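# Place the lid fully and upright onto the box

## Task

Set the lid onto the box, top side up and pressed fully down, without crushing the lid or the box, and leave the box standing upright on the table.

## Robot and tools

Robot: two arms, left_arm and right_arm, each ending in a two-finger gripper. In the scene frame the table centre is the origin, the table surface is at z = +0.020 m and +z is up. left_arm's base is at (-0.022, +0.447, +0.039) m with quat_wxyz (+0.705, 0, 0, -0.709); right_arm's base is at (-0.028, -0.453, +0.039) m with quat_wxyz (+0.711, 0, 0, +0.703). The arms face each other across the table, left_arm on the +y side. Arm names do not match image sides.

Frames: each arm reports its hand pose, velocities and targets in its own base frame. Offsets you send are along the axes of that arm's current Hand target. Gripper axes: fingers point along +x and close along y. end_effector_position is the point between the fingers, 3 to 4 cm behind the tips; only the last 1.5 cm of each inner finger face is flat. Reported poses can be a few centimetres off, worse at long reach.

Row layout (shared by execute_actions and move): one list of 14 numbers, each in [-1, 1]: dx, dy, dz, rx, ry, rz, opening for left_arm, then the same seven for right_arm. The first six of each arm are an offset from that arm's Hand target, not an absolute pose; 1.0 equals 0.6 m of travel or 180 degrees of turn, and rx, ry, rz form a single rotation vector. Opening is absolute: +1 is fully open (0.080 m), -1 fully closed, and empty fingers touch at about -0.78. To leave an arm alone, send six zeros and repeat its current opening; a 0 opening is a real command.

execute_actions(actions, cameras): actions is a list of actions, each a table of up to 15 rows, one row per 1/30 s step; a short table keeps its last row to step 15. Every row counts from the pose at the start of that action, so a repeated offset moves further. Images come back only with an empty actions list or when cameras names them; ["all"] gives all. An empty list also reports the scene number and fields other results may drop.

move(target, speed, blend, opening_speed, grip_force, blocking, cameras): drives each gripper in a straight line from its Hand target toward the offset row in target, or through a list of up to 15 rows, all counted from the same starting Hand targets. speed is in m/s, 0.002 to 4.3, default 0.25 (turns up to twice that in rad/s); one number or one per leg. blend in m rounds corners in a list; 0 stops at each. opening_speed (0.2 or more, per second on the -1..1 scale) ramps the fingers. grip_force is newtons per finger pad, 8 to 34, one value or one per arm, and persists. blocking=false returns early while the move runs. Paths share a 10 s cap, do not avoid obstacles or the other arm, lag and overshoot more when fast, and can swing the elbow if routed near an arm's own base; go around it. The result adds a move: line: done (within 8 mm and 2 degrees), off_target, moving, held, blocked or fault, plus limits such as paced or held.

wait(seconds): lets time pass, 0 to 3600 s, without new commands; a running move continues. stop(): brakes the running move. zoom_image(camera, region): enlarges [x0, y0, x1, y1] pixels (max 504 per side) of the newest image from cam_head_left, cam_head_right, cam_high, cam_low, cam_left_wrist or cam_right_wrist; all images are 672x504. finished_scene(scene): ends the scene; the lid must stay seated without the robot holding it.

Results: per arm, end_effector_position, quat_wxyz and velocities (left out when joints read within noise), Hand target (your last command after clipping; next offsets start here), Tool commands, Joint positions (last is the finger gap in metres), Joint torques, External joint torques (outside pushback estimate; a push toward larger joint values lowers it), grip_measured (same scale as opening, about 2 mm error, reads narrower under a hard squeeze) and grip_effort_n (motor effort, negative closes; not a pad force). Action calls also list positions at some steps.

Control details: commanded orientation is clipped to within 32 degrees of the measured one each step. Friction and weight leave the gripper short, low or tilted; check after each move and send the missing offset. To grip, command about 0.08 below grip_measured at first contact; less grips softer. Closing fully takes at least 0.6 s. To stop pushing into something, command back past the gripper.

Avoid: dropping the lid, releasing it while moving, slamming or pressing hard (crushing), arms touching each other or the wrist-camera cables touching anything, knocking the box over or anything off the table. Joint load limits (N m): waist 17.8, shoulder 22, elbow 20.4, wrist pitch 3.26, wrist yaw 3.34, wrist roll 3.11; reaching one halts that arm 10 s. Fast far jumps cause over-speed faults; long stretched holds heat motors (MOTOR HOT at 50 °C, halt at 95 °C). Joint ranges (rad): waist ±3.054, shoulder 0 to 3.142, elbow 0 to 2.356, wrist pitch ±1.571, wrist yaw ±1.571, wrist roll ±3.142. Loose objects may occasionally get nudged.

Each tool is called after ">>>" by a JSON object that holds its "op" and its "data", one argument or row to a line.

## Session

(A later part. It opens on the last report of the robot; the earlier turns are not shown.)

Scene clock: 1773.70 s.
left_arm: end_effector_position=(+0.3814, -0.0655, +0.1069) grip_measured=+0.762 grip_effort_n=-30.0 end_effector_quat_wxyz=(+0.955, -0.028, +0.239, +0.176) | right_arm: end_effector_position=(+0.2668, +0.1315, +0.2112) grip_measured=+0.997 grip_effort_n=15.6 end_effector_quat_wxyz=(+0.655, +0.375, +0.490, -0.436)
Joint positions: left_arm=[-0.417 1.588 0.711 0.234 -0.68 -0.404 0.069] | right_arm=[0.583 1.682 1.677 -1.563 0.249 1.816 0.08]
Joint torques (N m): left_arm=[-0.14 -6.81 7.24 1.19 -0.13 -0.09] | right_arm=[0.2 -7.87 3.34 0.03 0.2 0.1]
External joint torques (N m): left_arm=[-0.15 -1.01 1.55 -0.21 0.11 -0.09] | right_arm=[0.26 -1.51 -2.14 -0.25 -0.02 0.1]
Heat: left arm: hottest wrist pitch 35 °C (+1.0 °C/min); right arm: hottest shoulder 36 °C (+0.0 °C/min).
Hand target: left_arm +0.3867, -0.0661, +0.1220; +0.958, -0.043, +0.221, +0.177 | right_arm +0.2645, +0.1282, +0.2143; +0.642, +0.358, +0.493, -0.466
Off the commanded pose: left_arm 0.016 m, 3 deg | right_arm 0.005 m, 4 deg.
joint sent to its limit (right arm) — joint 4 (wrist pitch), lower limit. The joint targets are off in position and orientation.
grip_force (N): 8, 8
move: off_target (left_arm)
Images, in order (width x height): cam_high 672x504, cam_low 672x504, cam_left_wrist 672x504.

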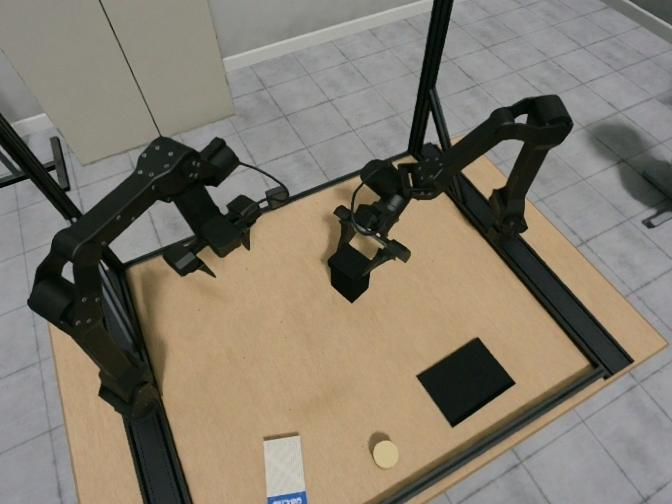

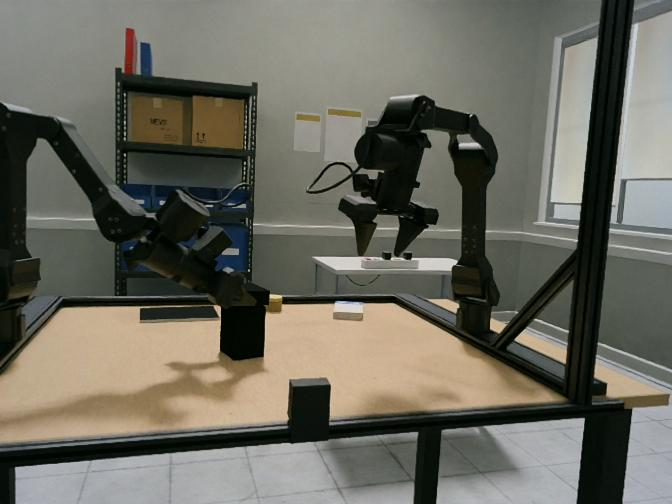

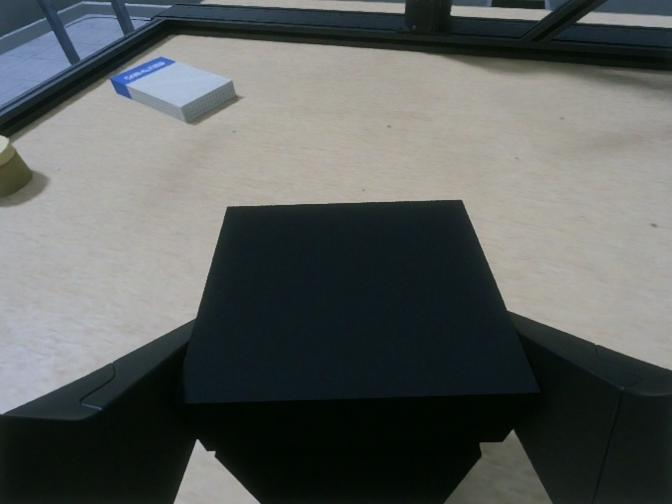

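>>> {"op": "move", "data": {
  "target": [
    [-0.0023,0.0123,-0.0198,0,0,0,0.45,0,0,0,0,0,0,1],
    [0.0062,0.0123,-0.0373,0,0,0,0.45,0,0,0,0,0,0,1]
  ],
  "speed": 0.05,
  "cameras": ["cam_left_wrist","cam_low","cam_high"]
}}

>>> {"op": "zoom_image", "data": {
  "camera": "cam_left_wrist",
  "region": [150, 370, 570, 504]
}}

>>> {"op": "zoom_image", "data": {
  "camera": "cam_low",
  "region": [200, 260, 300, 370]
}}

>>> {"op": "zoom_image", "data": {
  "camera": "cam_high",
  "region": [290, 200, 400, 310]
}}

Scene clock: 1809.77 s.
left_arm: end_effector_position=(+0.3778, -0.0639, +0.1008) grip_measured=+0.762 grip_effort_n=-30.0 end_effector_quat_wxyz=(+0.958, -0.043, +0.223, +0.175) | right_arm: end_effector_position=(+0.2668, +0.1315, +0.2112) grip_measured=+0.997 grip_effort_n=16.0 end_effector_quat_wxyz=(+0.655, +0.375, +0.490, -0.436)
Joint positions: left_arm=[-0.417 1.592 0.657 0.329 -0.68 -0.415 0.069] | right_arm=[0.583 1.682 1.677 -1.563 0.249 1.816 0.08]
Joint torques (N m): left_arm=[0.03 -4.28 3.75 2.17 -0.06 -0.04] | right_arm=[0.19 -7.91 3.26 0.02 0.21 0.12]
External joint torques (N m): left_arm=[0.03 1.41 -1.81 0.74 0.17 -0.04] | right_arm=[0.18 -1.56 -2.22 -0.27 0 0.12]
Heat: left arm: hottest wrist pitch 32 °C (-2.0 °C/min); right arm: hottest shoulder 36 °C (+0.0 °C/min).
Hand target: left_arm +0.3781, -0.0617, +0.1002; +0.958, -0.043, +0.221, +0.177 | right_arm +0.2645, +0.1282, +0.2143; +0.642, +0.358, +0.493, -0.466
Off the commanded pose: left_arm 0.002 m, 0 deg | right_arm 0.005 m, 4 deg.
joint sent to its limit (right arm) — joint 4 (wrist pitch), lower limit. The joint targets are off in position and orientation.
grip_force (N): 8, 8
move: done
Images, in order (width x height): cam_high 672x504, cam_low 672x504, cam_left_wrist 672x504.

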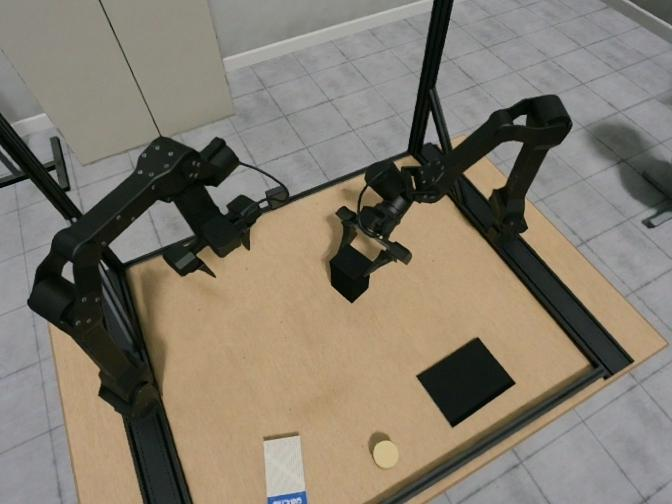

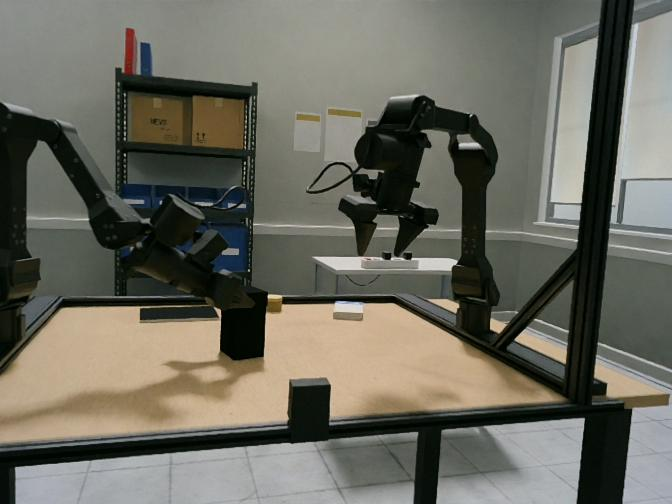

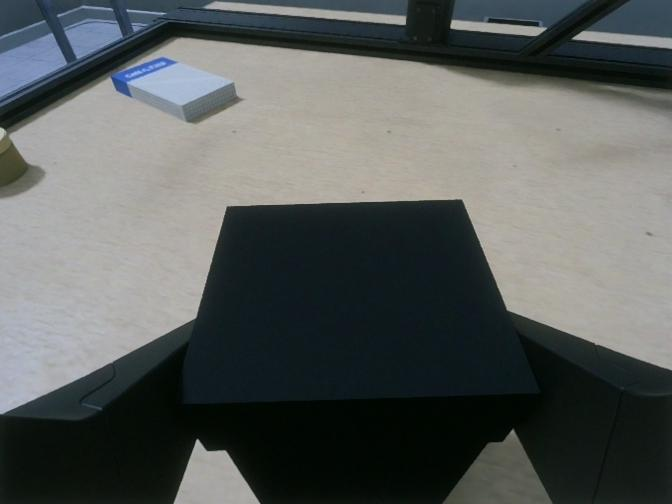

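Scaled by 1.200 from the camera's image (finer frame: 960x720).

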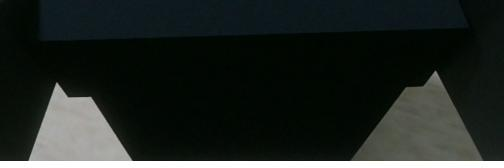

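Scaled by 4.582 from the camera's image (finer frame: 960x720).

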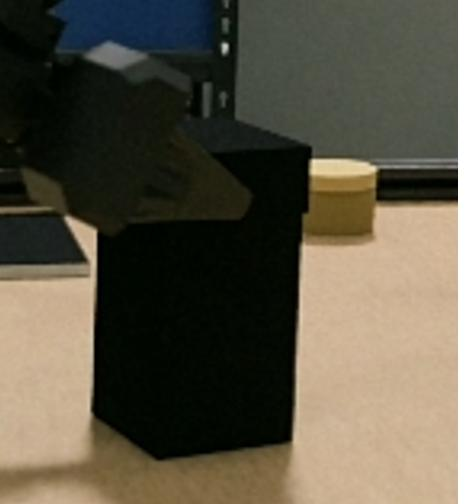

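Scaled by 4.582 from the camera's image (finer frame: 960x720).

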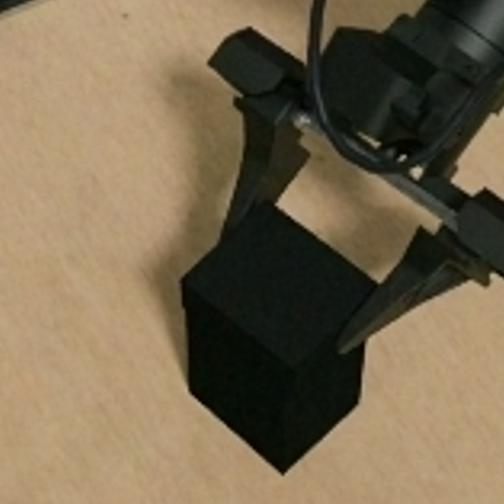

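>>> {"op": "move", "data": {
  "target": [
    [0.004,0,0.001,0,0,0,0.45,0,0,0,0,0,0,1],
    [0.0093,0,-0.0122,0,0,0,0.45,0,0,0,0,0,0,1]
  ],
  "speed": 0.04,
  "cameras": ["cam_left_wrist","cam_low","cam_high"]
}}

>>> {"op": "zoom_image", "data": {
  "camera": "cam_left_wrist",
  "region": [150, 370, 570, 504]
}}

>>> {"op": "zoom_image", "data": {
  "camera": "cam_low",
  "region": [200, 260, 300, 370]
}}

>>> {"op": "zoom_image", "data": {
  "camera": "cam_high",
  "region": [290, 200, 400, 310]
}}

Scene clock: 1825.63 s.
left_arm: end_effector_position=(+0.3815, -0.0647, +0.0980) grip_measured=+0.762 grip_effort_n=-30.0 end_effector_quat_wxyz=(+0.960, -0.048, +0.214, +0.175) | right_arm: end_effector_position=(+0.2668, +0.1315, +0.2112) grip_measured=+0.997 grip_effort_n=16.0 end_effector_quat_wxyz=(+0.655, +0.375, +0.490, -0.436)
Joint positions: left_arm=[-0.415 1.618 0.651 0.385 -0.681 -0.413 0.069] | right_arm=[0.583 1.682 1.677 -1.563 0.249 1.816 0.08]
Joint torques (N m): left_arm=[0.16 -3.38 3.04 1.64 0.04 0.07] | right_arm=[0.25 -7.88 3.3 -0.02 0.19 0.11]
External joint torques (N m): left_arm=[0.17 2.35 -2.32 0.23 0.26 0.07] | right_arm=[0.22 -1.53 -2.18 -0.3 -0.02 0.11]
Heat: left arm: hottest wrist pitch 36 °C (+1.0 °C/min); right arm: hottest shoulder 36 °C (+0.0 °C/min).
Hand target: left_arm +0.3798, -0.0610, +0.0912; +0.958, -0.043, +0.221, +0.177 | right_arm +0.2645, +0.1282, +0.2143; +0.642, +0.358, +0.493, -0.466
Off the commanded pose: left_arm 0.008 m, 1 deg | right_arm 0.005 m, 4 deg.
joint sent to its limit (right arm) — joint 4 (wrist pitch), lower limit. The joint targets are off in position and orientation.
grip_force (N): 8, 8
move: done
Images, in order (width x height): cam_high 672x504, cam_low 672x504, cam_left_wrist 672x504.

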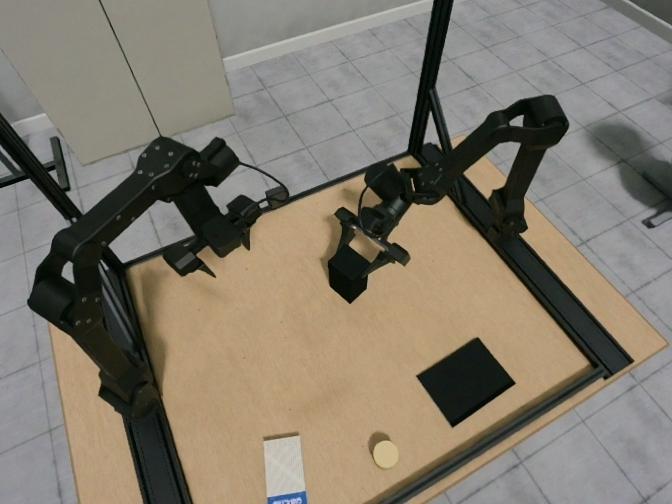

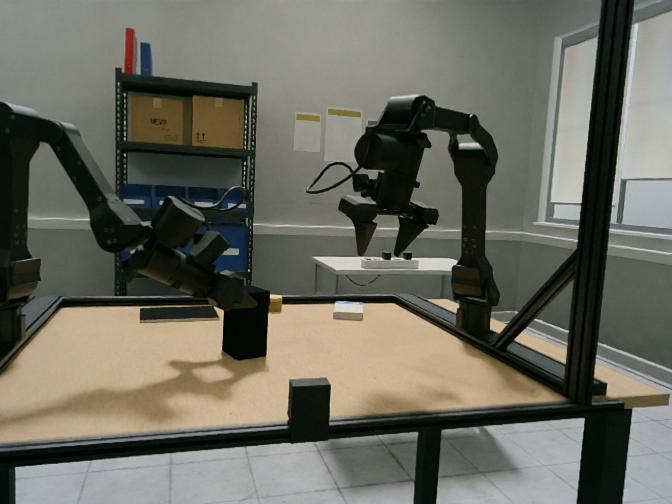

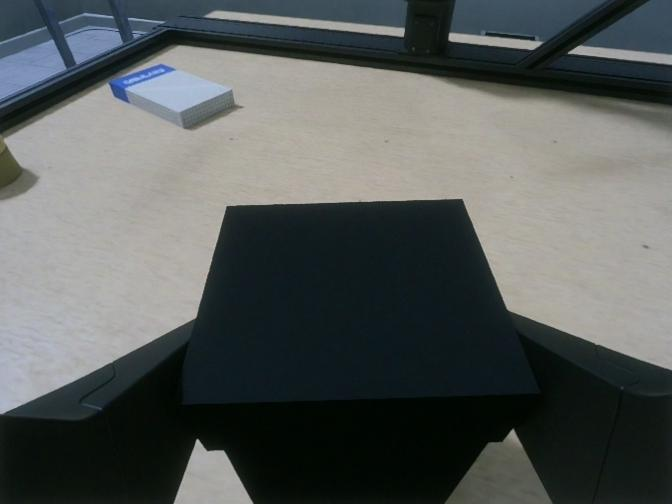

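Scaled by 1.200 from the camera's image (finer frame: 960x720).

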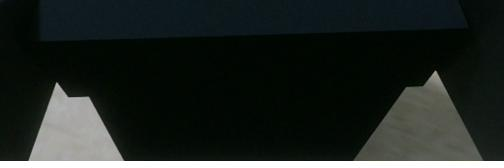

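Scaled by 4.582 from the camera's image (finer frame: 960x720).

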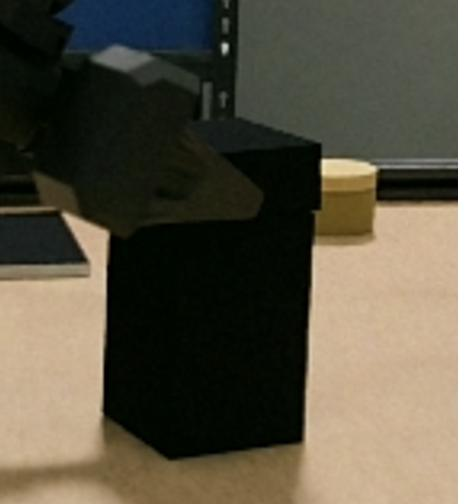

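Scaled by 4.582 from the camera's image (finer frame: 960x720).

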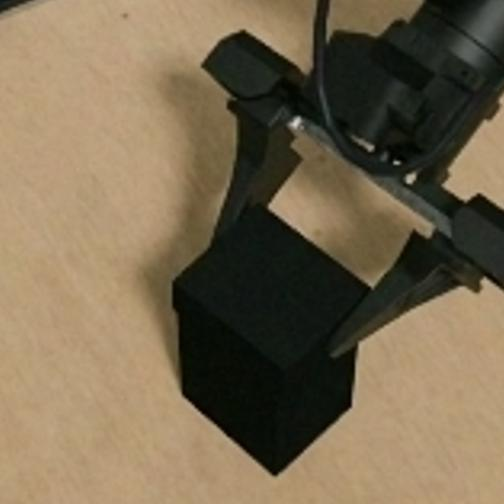

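>>> {"op": "move", "data": {
  "target": [
    [-0.0153,0,0.0315,0,-0.0306,0,0.45,0,0,0,0,0,0,1],
    [-0.0052,0,0.0142,0,-0.0306,0,0.45,0,0,0,0,0,0,1],
    [0.002,0,-0.001,0,-0.0306,0,0.45,0,0,0,0,0,0,1]
  ],
  "speed": 0.05,
  "cameras": ["cam_left_wrist","cam_low","cam_high"]
}}

>>> {"op": "zoom_image", "data": {
  "camera": "cam_left_wrist",
  "region": [150, 370, 570, 504]
}}

>>> {"op": "zoom_image", "data": {
  "camera": "cam_low",
  "region": [200, 260, 300, 370]
}}

>>> {"op": "zoom_image", "data": {
  "camera": "cam_high",
  "region": [290, 200, 400, 310]
}}

Scene clock: 1854.50 s.
left_arm: end_effector_position=(+0.3816, -0.0645, +0.0922) grip_measured=+0.762 grip_effort_n=-30.5 end_effector_quat_wxyz=(+0.969, -0.034, +0.176, +0.172) | right_arm: end_effector_position=(+0.2668, +0.1315, +0.2112) grip_measured=+0.997 grip_effort_n=16.0 end_effector_quat_wxyz=(+0.655, +0.375, +0.490, -0.436)
Joint positions: left_arm=[-0.425 1.674 0.584 0.606 -0.714 -0.338 0.069] | right_arm=[0.583 1.682 1.677 -1.563 0.249 1.816 0.08]
Joint torques (N m): left_arm=[-0.09 -3.99 3.08 1.99 -0.27 0.11] | right_arm=[0.17 -7.83 3.4 0 0.19 0.15]
External joint torques (N m): left_arm=[-0.09 1.71 -1.87 0.55 -0.08 0.11] | right_arm=[0.17 -1.62 -2.04 -0.31 -0.02 0.15]
Heat: left arm: hottest wrist pitch 34 °C (+1.0 °C/min); right arm: hottest shoulder 36 °C (+0.0 °C/min).
Hand target: left_arm +0.3805, -0.0608, +0.0901; +0.968, -0.035, +0.175, +0.179 | right_arm +0.2645, +0.1282, +0.2143; +0.642, +0.358, +0.493, -0.466
Off the commanded pose: left_arm 0.004 m, 1 deg | right_arm 0.005 m, 4 deg.
joint sent to its limit (right arm) — joint 4 (wrist pitch), lower limit. The joint targets are off in position and orientation.
grip_force (N): 8, 8
move: done
Images, in order (width x height): cam_high 672x504, cam_low 672x504, cam_left_wrist 672x504.

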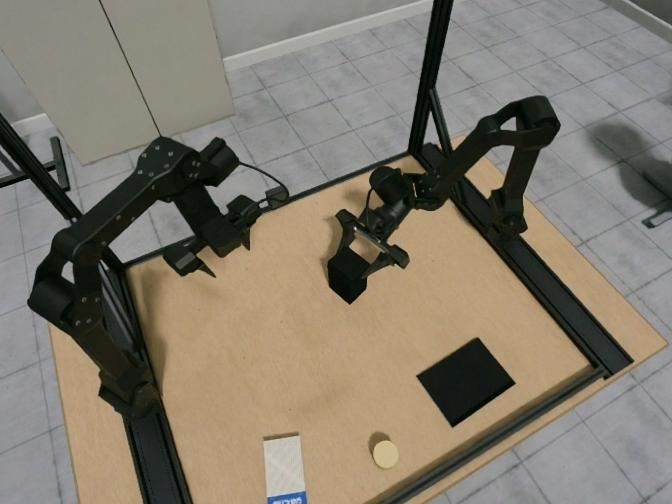

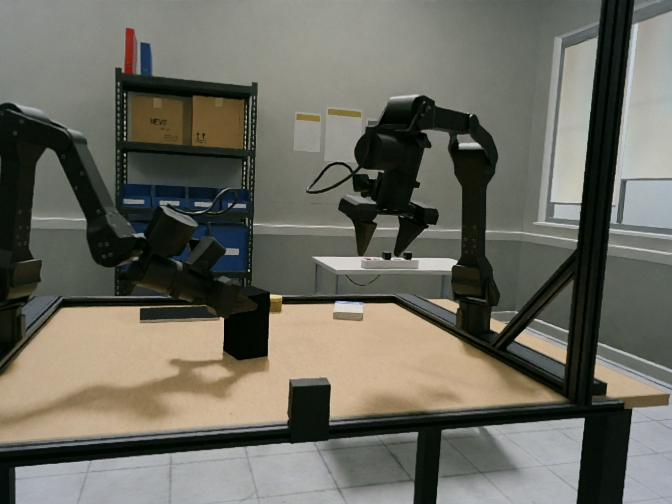

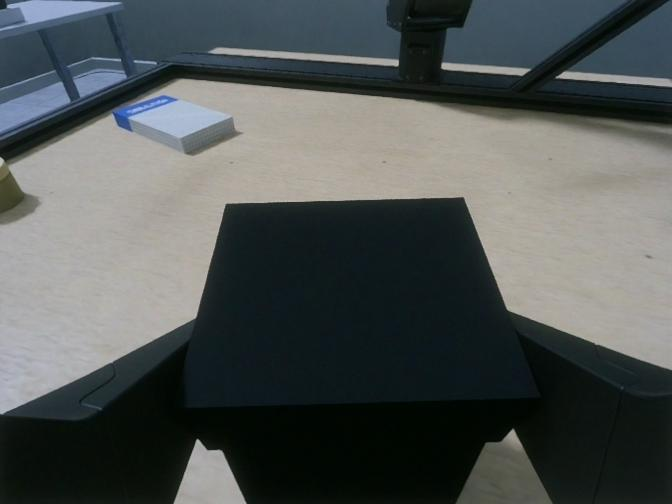

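Scaled by 1.200 from the camera's image (finer frame: 960x720).

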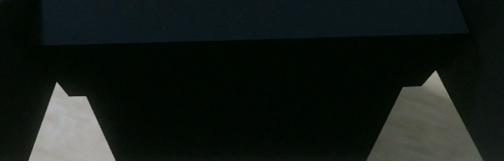

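Scaled by 4.582 from the camera's image (finer frame: 960x720).

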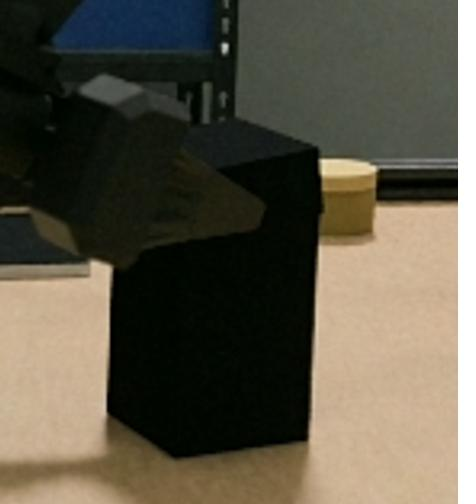

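Scaled by 4.582 from the camera's image (finer frame: 960x720).

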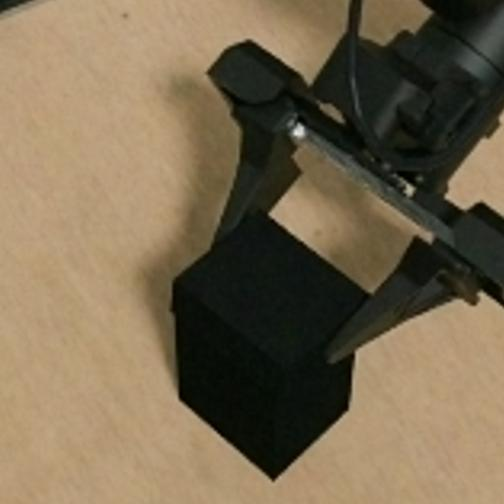

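>>> {"op": "move", "data": {
  "target": [0.0058,0,-0.0156,0,0,0,0.45,0,0,0,0,0,0,1],
  "speed": 0.04,
  "cameras": ["cam_left_wrist","cam_low","cam_high"]
}}

>>> {"op": "zoom_image", "data": {
  "camera": "cam_low",
  "region": [200, 260, 300, 370]
}}

>>> {"op": "zoom_image", "data": {
  "camera": "cam_high",
  "region": [290, 200, 400, 310]
}}

Scene clock: 1863.37 s.
left_arm: end_effector_position=(+0.3832, -0.0644, +0.0871) grip_measured=+0.762 grip_effort_n=-30.0 end_effector_quat_wxyz=(+0.970, -0.038, +0.168, +0.174) | right_arm: end_effector_position=(+0.2668, +0.1315, +0.2112) grip_measured=+0.997 grip_effort_n=15.6 end_effector_quat_wxyz=(+0.655, +0.375, +0.490, -0.436)
Joint positions: left_arm=[-0.425 1.707 0.575 0.665 -0.72 -0.338 0.069] | right_arm=[0.583 1.682 1.677 -1.563 0.249 1.816 0.08]
Joint torques (N m): left_arm=[-0.1 -3.41 2.54 1.57 -0.14 0.1] | right_arm=[0.14 -7.75 3.3 0 0.19 0.12]
External joint torques (N m): left_arm=[-0.12 2.43 -2.28 0.1 0.06 0.1] | right_arm=[0.16 -1.47 -2.14 -0.29 -0.02 0.12]
Heat: left arm: hottest wrist pitch 35 °C (+3.0 °C/min); right arm: hottest shoulder 36 °C (+0.0 °C/min).
Hand target: left_arm +0.3805, -0.0608, +0.0801; +0.968, -0.035, +0.175, +0.179 | right_arm +0.2645, +0.1282, +0.2143; +0.642, +0.358, +0.493, -0.466
Off the commanded pose: left_arm 0.008 m, 1 deg | right_arm 0.005 m, 4 deg.
joint sent to its limit (right arm) — joint 4 (wrist pitch), lower limit. The joint targets are off in position and orientation.
grip_force (N): 8, 8
move: done
Images, in order (width x height): cam_high 672x504, cam_low 672x504, cam_left_wrist 672x504.

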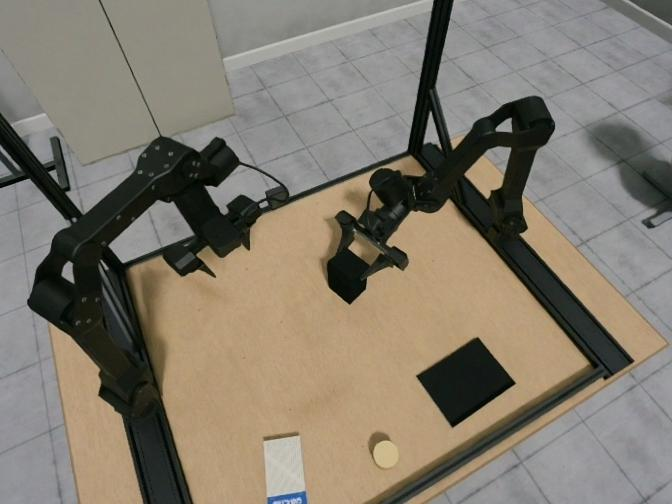

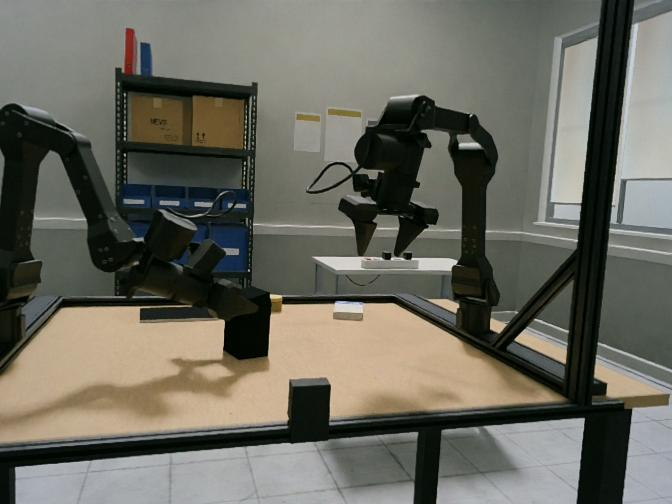

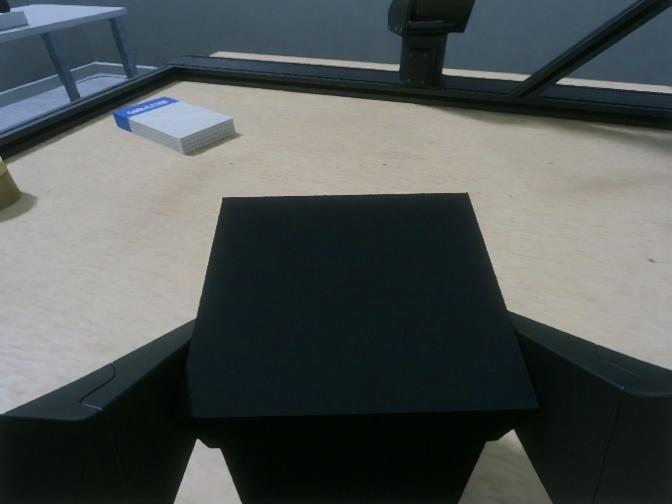

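Scaled by 4.582 from the camera's image (finer frame: 960x720).

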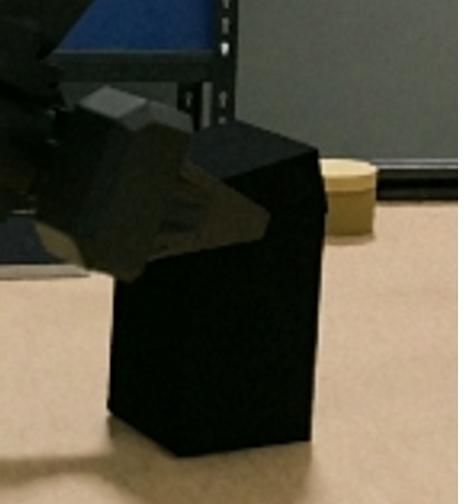

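Scaled by 4.582 from the camera's image (finer frame: 960x720).

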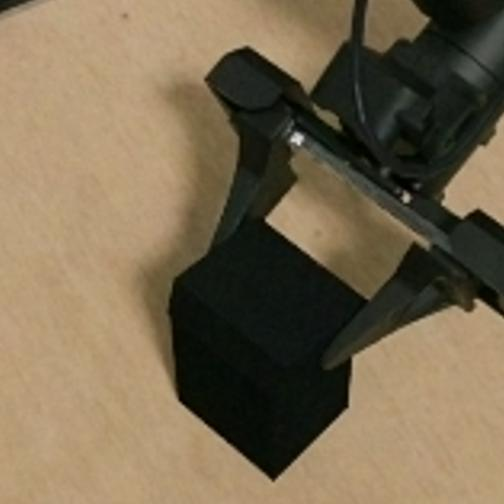

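>>> {"op": "move", "data": {
  "target": [
    [-0.0147,0,0.0443,0,0.0367,0,0.45,0,0,0,0,0,0,1],
    [-0.0073,0,0.0247,0,0.0367,0,0.45,0,0,0,0,0,0,1]
  ],
  "speed": 0.05,
  "cameras": ["cam_left_wrist","cam_low","cam_high"]
}}

>>> {"op": "zoom_image", "data": {
  "camera": "cam_left_wrist",
  "region": [150, 370, 570, 504]
}}

>>> {"op": "zoom_image", "data": {
  "camera": "cam_low",
  "region": [200, 260, 300, 370]
}}

>>> {"op": "zoom_image", "data": {
  "camera": "cam_high",
  "region": [290, 200, 400, 310]
}}

Scene clock: 1883.67 s.
left_arm: end_effector_position=(+0.3804, -0.0635, +0.0944) grip_measured=+0.762 grip_effort_n=-30.0 end_effector_quat_wxyz=(+0.955, -0.041, +0.235, +0.174) | right_arm: end_effector_position=(+0.2668, +0.1315, +0.2112) grip_measured=+0.997 grip_effort_n=16.0 end_effector_quat_wxyz=(+0.655, +0.375, +0.490, -0.436)
Joint positions: left_arm=[-0.408 1.614 0.67 0.316 -0.663 -0.418 0.069] | right_arm=[0.583 1.682 1.677 -1.563 0.249 1.816 0.08]
Joint torques (N m): left_arm=[0.22 -4.51 3.97 2.27 -0.02 -0.09] | right_arm=[0.24 -7.9 3.38 0 0.21 0.12]
External joint torques (N m): left_arm=[0.2 1.25 -1.45 0.88 0.22 -0.09] | right_arm=[0.27 -1.58 -2.07 -0.27 -0.01 0.13]
Heat: left arm: hottest wrist pitch 35 °C (-1.0 °C/min); right arm: hottest shoulder 36 °C (+0.0 °C/min).
Hand target: left_arm +0.3815, -0.0603, +0.0955; +0.956, -0.045, +0.230, +0.177 | right_arm +0.2645, +0.1282, +0.2143; +0.642, +0.358, +0.493, -0.466
Off the commanded pose: left_arm 0.004 m, 1 deg | right_arm 0.005 m, 4 deg.
joint sent to its limit (right arm) — joint 4 (wrist pitch), lower limit. The joint targets are off in position and orientation.
grip_force (N): 8, 8
move: done
Images, in order (width x height): cam_high 672x504, cam_low 672x504, cam_left_wrist 672x504.

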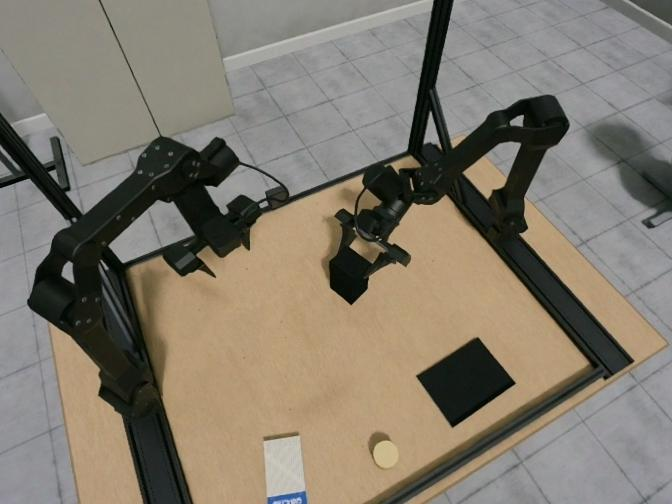

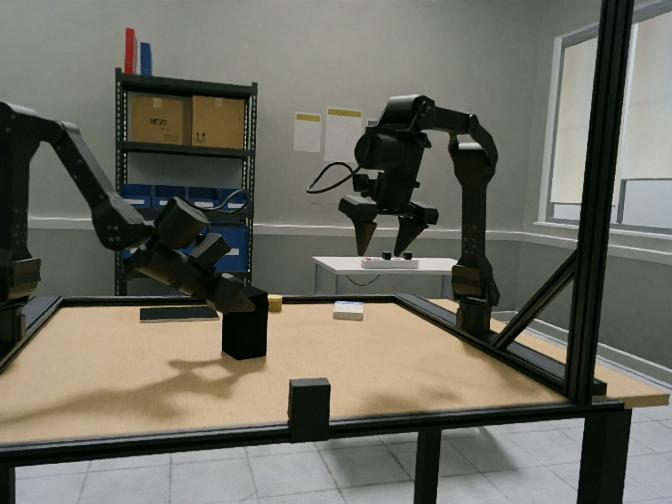

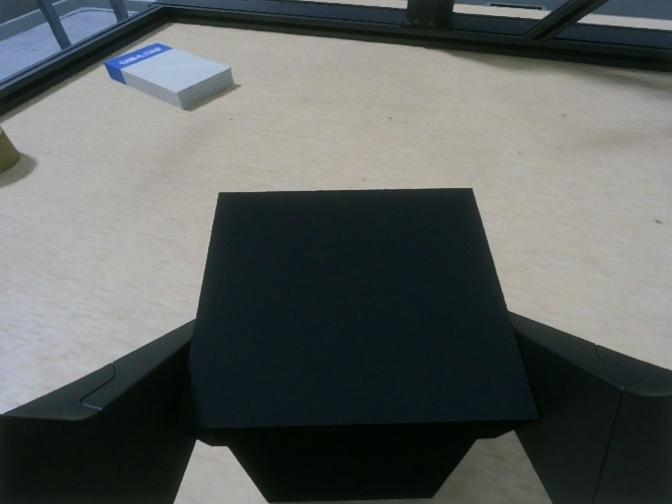

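Scaled by 1.200 from the camera's image (finer frame: 960x720).

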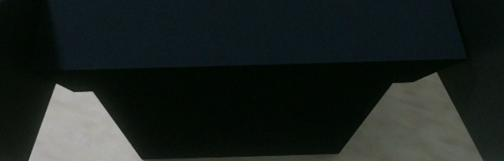

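Scaled by 4.582 from the camera's image (finer frame: 960x720).

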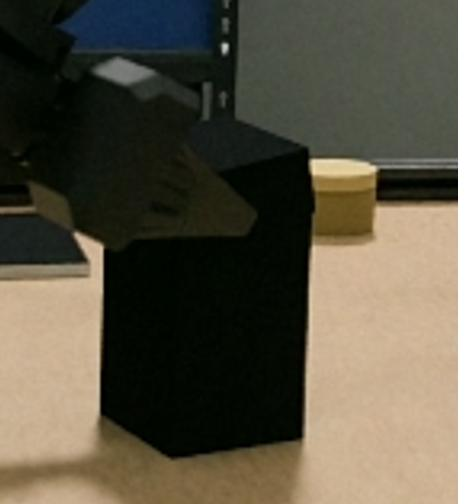

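Scaled by 4.582 from the camera's image (finer frame: 960x720).

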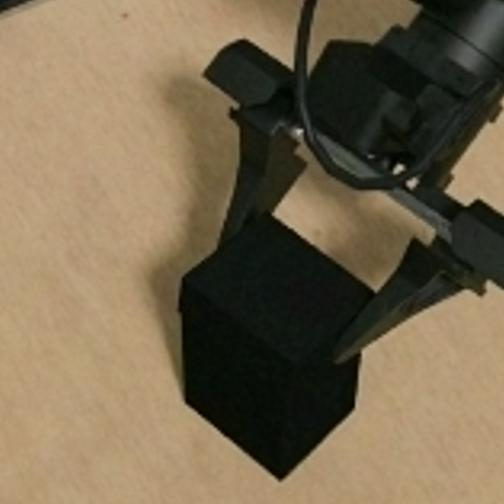

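>>> {"op": "move", "data": {
  "target": [
    [-0.0188,0,0.0502,0,0.028,0,0.45,0,0,0,0,0,0,1],
    [-0.0037,0,0.0205,0,0.028,0,0.45,0,0,0,0,0,0,1]
  ],
  "speed": 0.05,
  "cameras": ["cam_left_wrist","cam_low","cam_high"]
}}

>>> {"op": "zoom_image", "data": {
  "camera": "cam_left_wrist",
  "region": [150, 370, 570, 504]
}}

>>> {"op": "zoom_image", "data": {
  "camera": "cam_low",
  "region": [200, 260, 300, 370]
}}

>>> {"op": "zoom_image", "data": {
  "camera": "cam_high",
  "region": [290, 200, 400, 310]
}}

Scene clock: 1905.07 s.
left_arm: end_effector_position=(+0.3840, -0.0618, +0.1072) grip_measured=+0.762 grip_effort_n=-30.5 end_effector_quat_wxyz=(+0.945, -0.045, +0.277, +0.171) | right_arm: end_effector_position=(+0.2668, +0.1315, +0.2112) grip_measured=+0.997 grip_effort_n=16.0 end_effector_quat_wxyz=(+0.655, +0.375, +0.490, -0.436)
Joint positions: left_arm=[-0.382 1.577 0.772 0.09 -0.606 -0.447 0.069] | right_arm=[0.583 1.682 1.677 -1.563 0.249 1.816 0.08]
Joint torques (N m): left_arm=[0.19 -4.64 4.16 2.21 -0.04 -0.09] | right_arm=[0.22 -7.87 3.29 0.02 0.22 0.12]
External joint torques (N m): left_arm=[0.15 1.26 -1.63 0.86 0.21 -0.09] | right_arm=[0.25 -1.57 -2.13 -0.26 0 0.12]
Heat: left arm: hottest wrist pitch 35 °C (+1.0 °C/min); right arm: hottest shoulder 36 °C (+0.0 °C/min).
Hand target: left_arm +0.3849, -0.0590, +0.1075; +0.945, -0.053, +0.272, +0.174 | right_arm +0.2645, +0.1282, +0.2143; +0.642, +0.358, +0.493, -0.466
Off the commanded pose: left_arm 0.003 m, 1 deg | right_arm 0.005 m, 4 deg.
joint sent to its limit (right arm) — joint 4 (wrist pitch), lower limit. The joint targets are off in position and orientation.
grip_force (N): 8, 8
move: done
Images, in order (width x height): cam_high 672x504, cam_low 672x504, cam_left_wrist 672x504.

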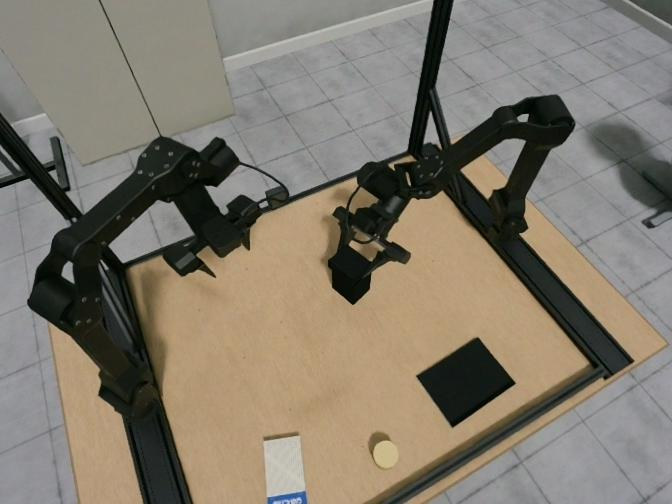

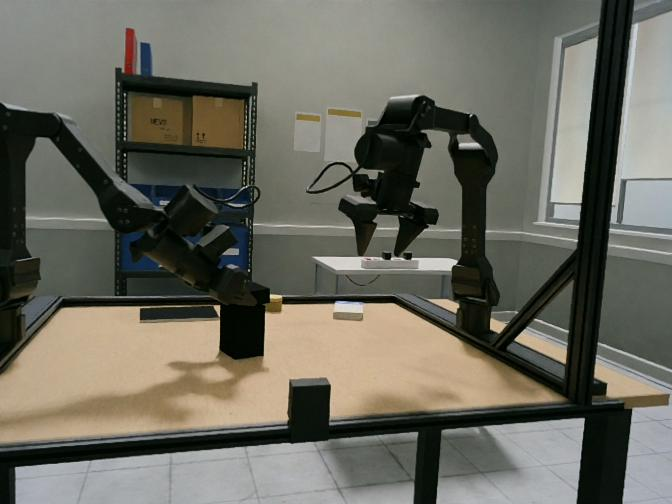

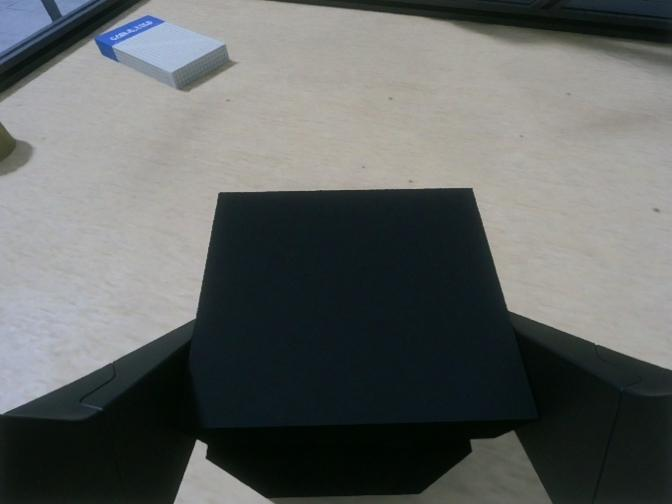

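Scaled by 1.200 from the camera's image (finer frame: 960x720).

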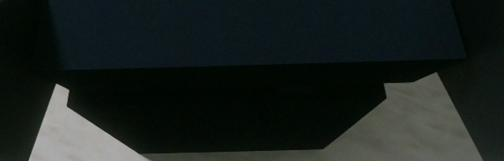

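Scaled by 4.582 from the camera's image (finer frame: 960x720).

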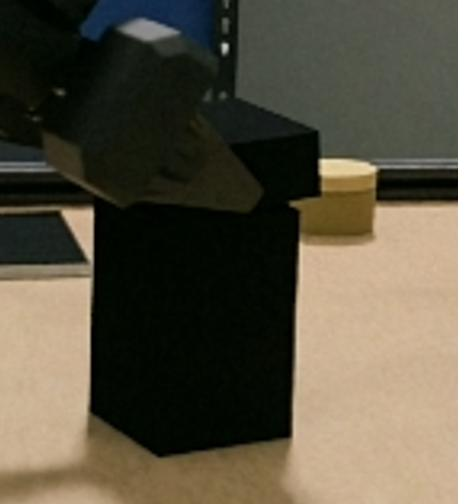

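Scaled by 4.582 from the camera's image (finer frame: 960x720).

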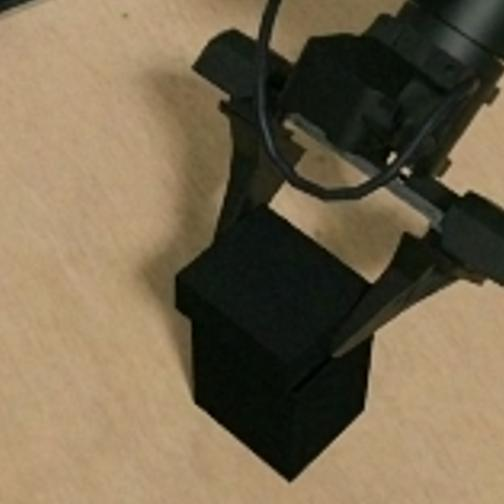

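>>> {"op": "zoom_image", "data": {
  "camera": "cam_high",
  "region": [320, 238, 382, 310]
}}

>>> {"op": "zoom_image", "data": {
  "camera": "cam_low",
  "region": [212, 275, 282, 365]
}}

>>> {"op": "zoom_image", "data": {
  "camera": "cam_left_wrist",
  "region": [170, 390, 360, 504]
}}

>>> {"op": "zoom_image", "data": {
  "camera": "cam_left_wrist",
  "region": [380, 390, 570, 504]
}}

Scaled by 7.000 from the camera's image (finer frame: 960x720).

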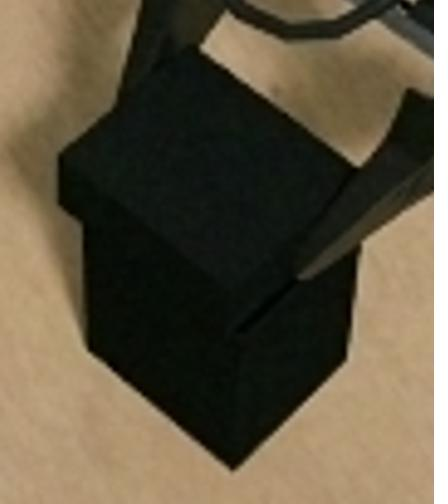

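Scaled by 5.600 from the camera's image (finer frame: 960x720).

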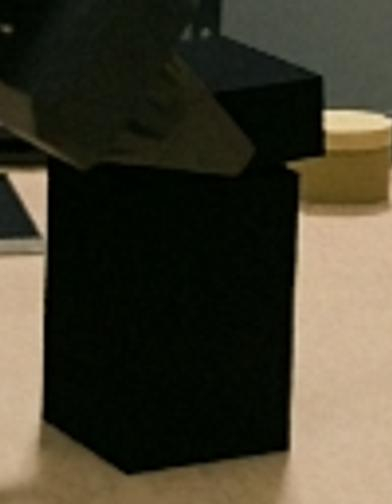

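Scaled by 2.653 from the camera's image (finer frame: 960x720).

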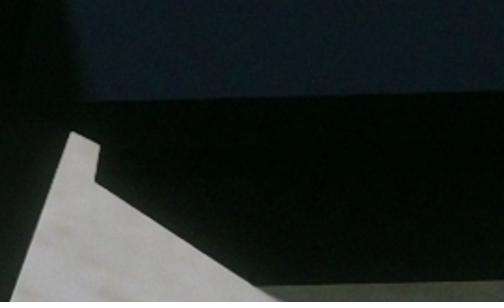

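Scaled by 2.653 from the camera's image (finer frame: 960x720).

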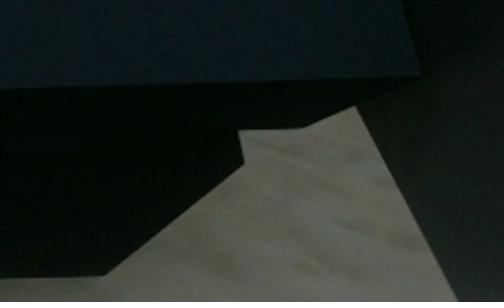

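>>> {"op": "move", "data": {
  "target": [0,0.0058,0,0,0,0,0.45,0,0,0,0,0,0,1],
  "speed": 0.04,
  "cameras": ["cam_left_wrist","cam_low","cam_high"]
}}

>>> {"op": "zoom_image", "data": {
  "camera": "cam_high",
  "region": [320, 238, 382, 310]
}}

>>> {"op": "zoom_image", "data": {
  "camera": "cam_low",
  "region": [212, 275, 282, 365]
}}

>>> {"op": "zoom_image", "data": {
  "camera": "cam_left_wrist",
  "region": [170, 390, 360, 504]
}}

>>> {"op": "zoom_image", "data": {
  "camera": "cam_left_wrist",
  "region": [380, 390, 570, 504]
}}

Scene clock: 2005.90 s.
left_arm: end_effector_position=(+0.3831, -0.0587, +0.1044) grip_measured=+0.762 grip_effort_n=-30.5 end_effector_quat_wxyz=(+0.943, -0.052, +0.278, +0.173) | right_arm: end_effector_position=(+0.2668, +0.1315, +0.2112) grip_measured=+0.997 grip_effort_n=16.5 end_effector_quat_wxyz=(+0.655, +0.375, +0.490, -0.436)
Joint positions: left_arm=[-0.373 1.577 0.763 0.096 -0.599 -0.458 0.069] | right_arm=[0.583 1.682 1.677 -1.563 0.249 1.816 0.08]
Joint torques (N m): left_arm=[0.23 -5.76 4.01 2.14 -0.02 0.15] | right_arm=[0.2 -7.88 3.34 0.01 0.22 0.12]
External joint torques (N m): left_arm=[0.23 0.09 -1.8 0.78 0.22 0.15] | right_arm=[0.22 -1.64 -2.1 -0.29 0 0.12]
Heat: left arm: hottest wrist pitch 38 °C (+1.0 °C/min); right arm: hottest shoulder 36 °C (+0.0 °C/min).
Hand target: left_arm +0.3837, -0.0557, +0.1075; +0.945, -0.053, +0.272, +0.174 | right_arm +0.2645, +0.1282, +0.2143; +0.642, +0.358, +0.493, -0.466
Off the commanded pose: left_arm 0.004 m, 1 deg | right_arm 0.005 m, 4 deg.
joint sent to its limit (right arm) — joint 4 (wrist pitch), lower limit. The joint targets are off in position and orientation.
grip_force (N): 8, 8
move: done
Images, in order (width x height): cam_high 672x504, cam_low 672x504, cam_left_wrist 672x504.

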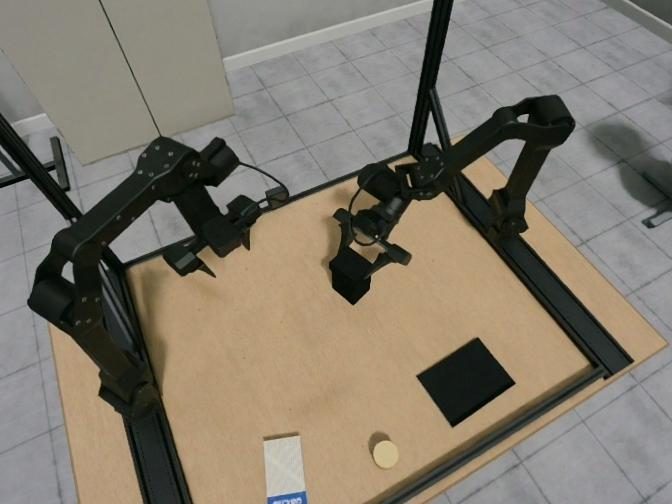

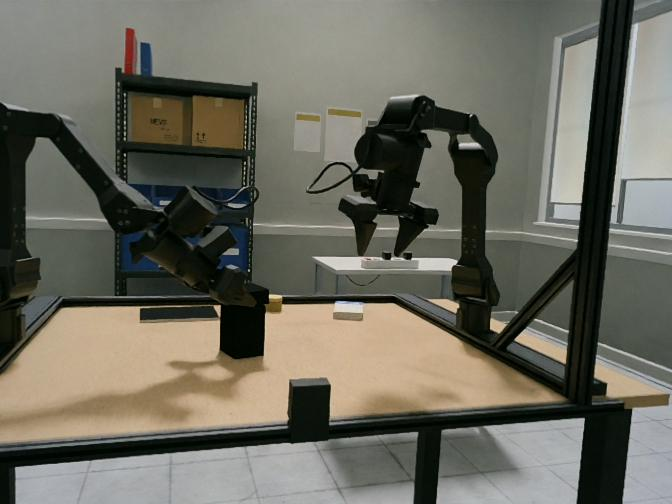

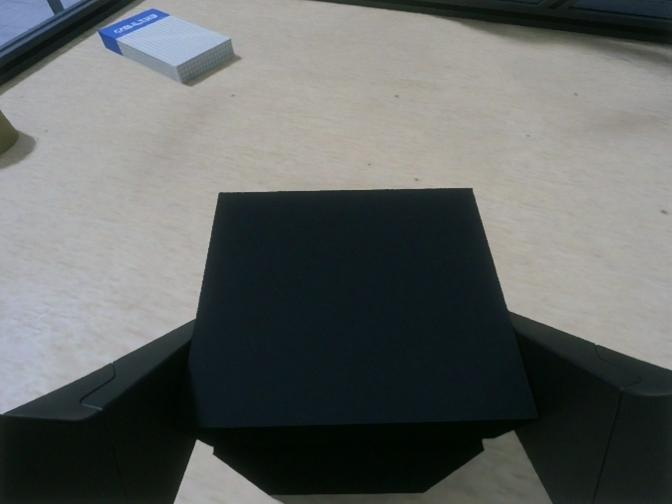

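Scaled by 7.000 from the camera's image (finer frame: 960x720).

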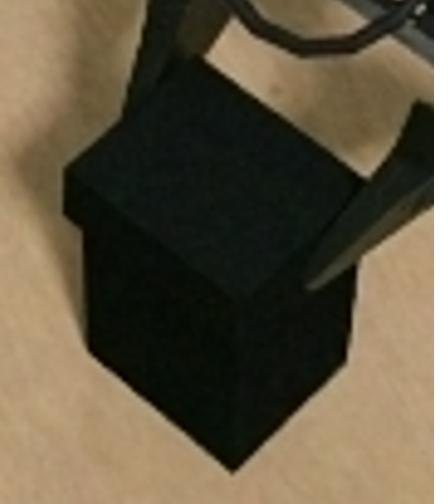

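Scaled by 5.600 from the camera's image (finer frame: 960x720).

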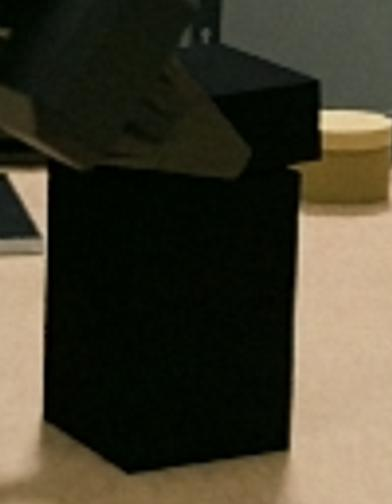

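Scaled by 2.653 from the camera's image (finer frame: 960x720).

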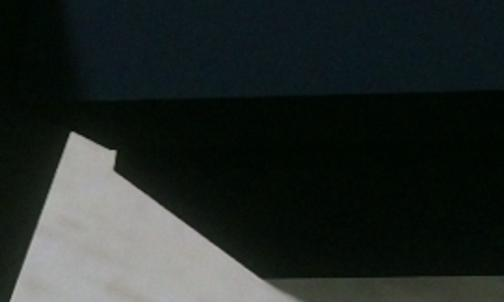

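Scaled by 2.653 from the camera's image (finer frame: 960x720).

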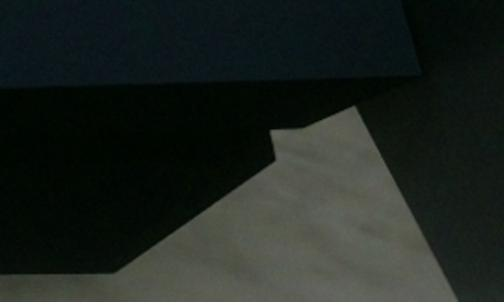

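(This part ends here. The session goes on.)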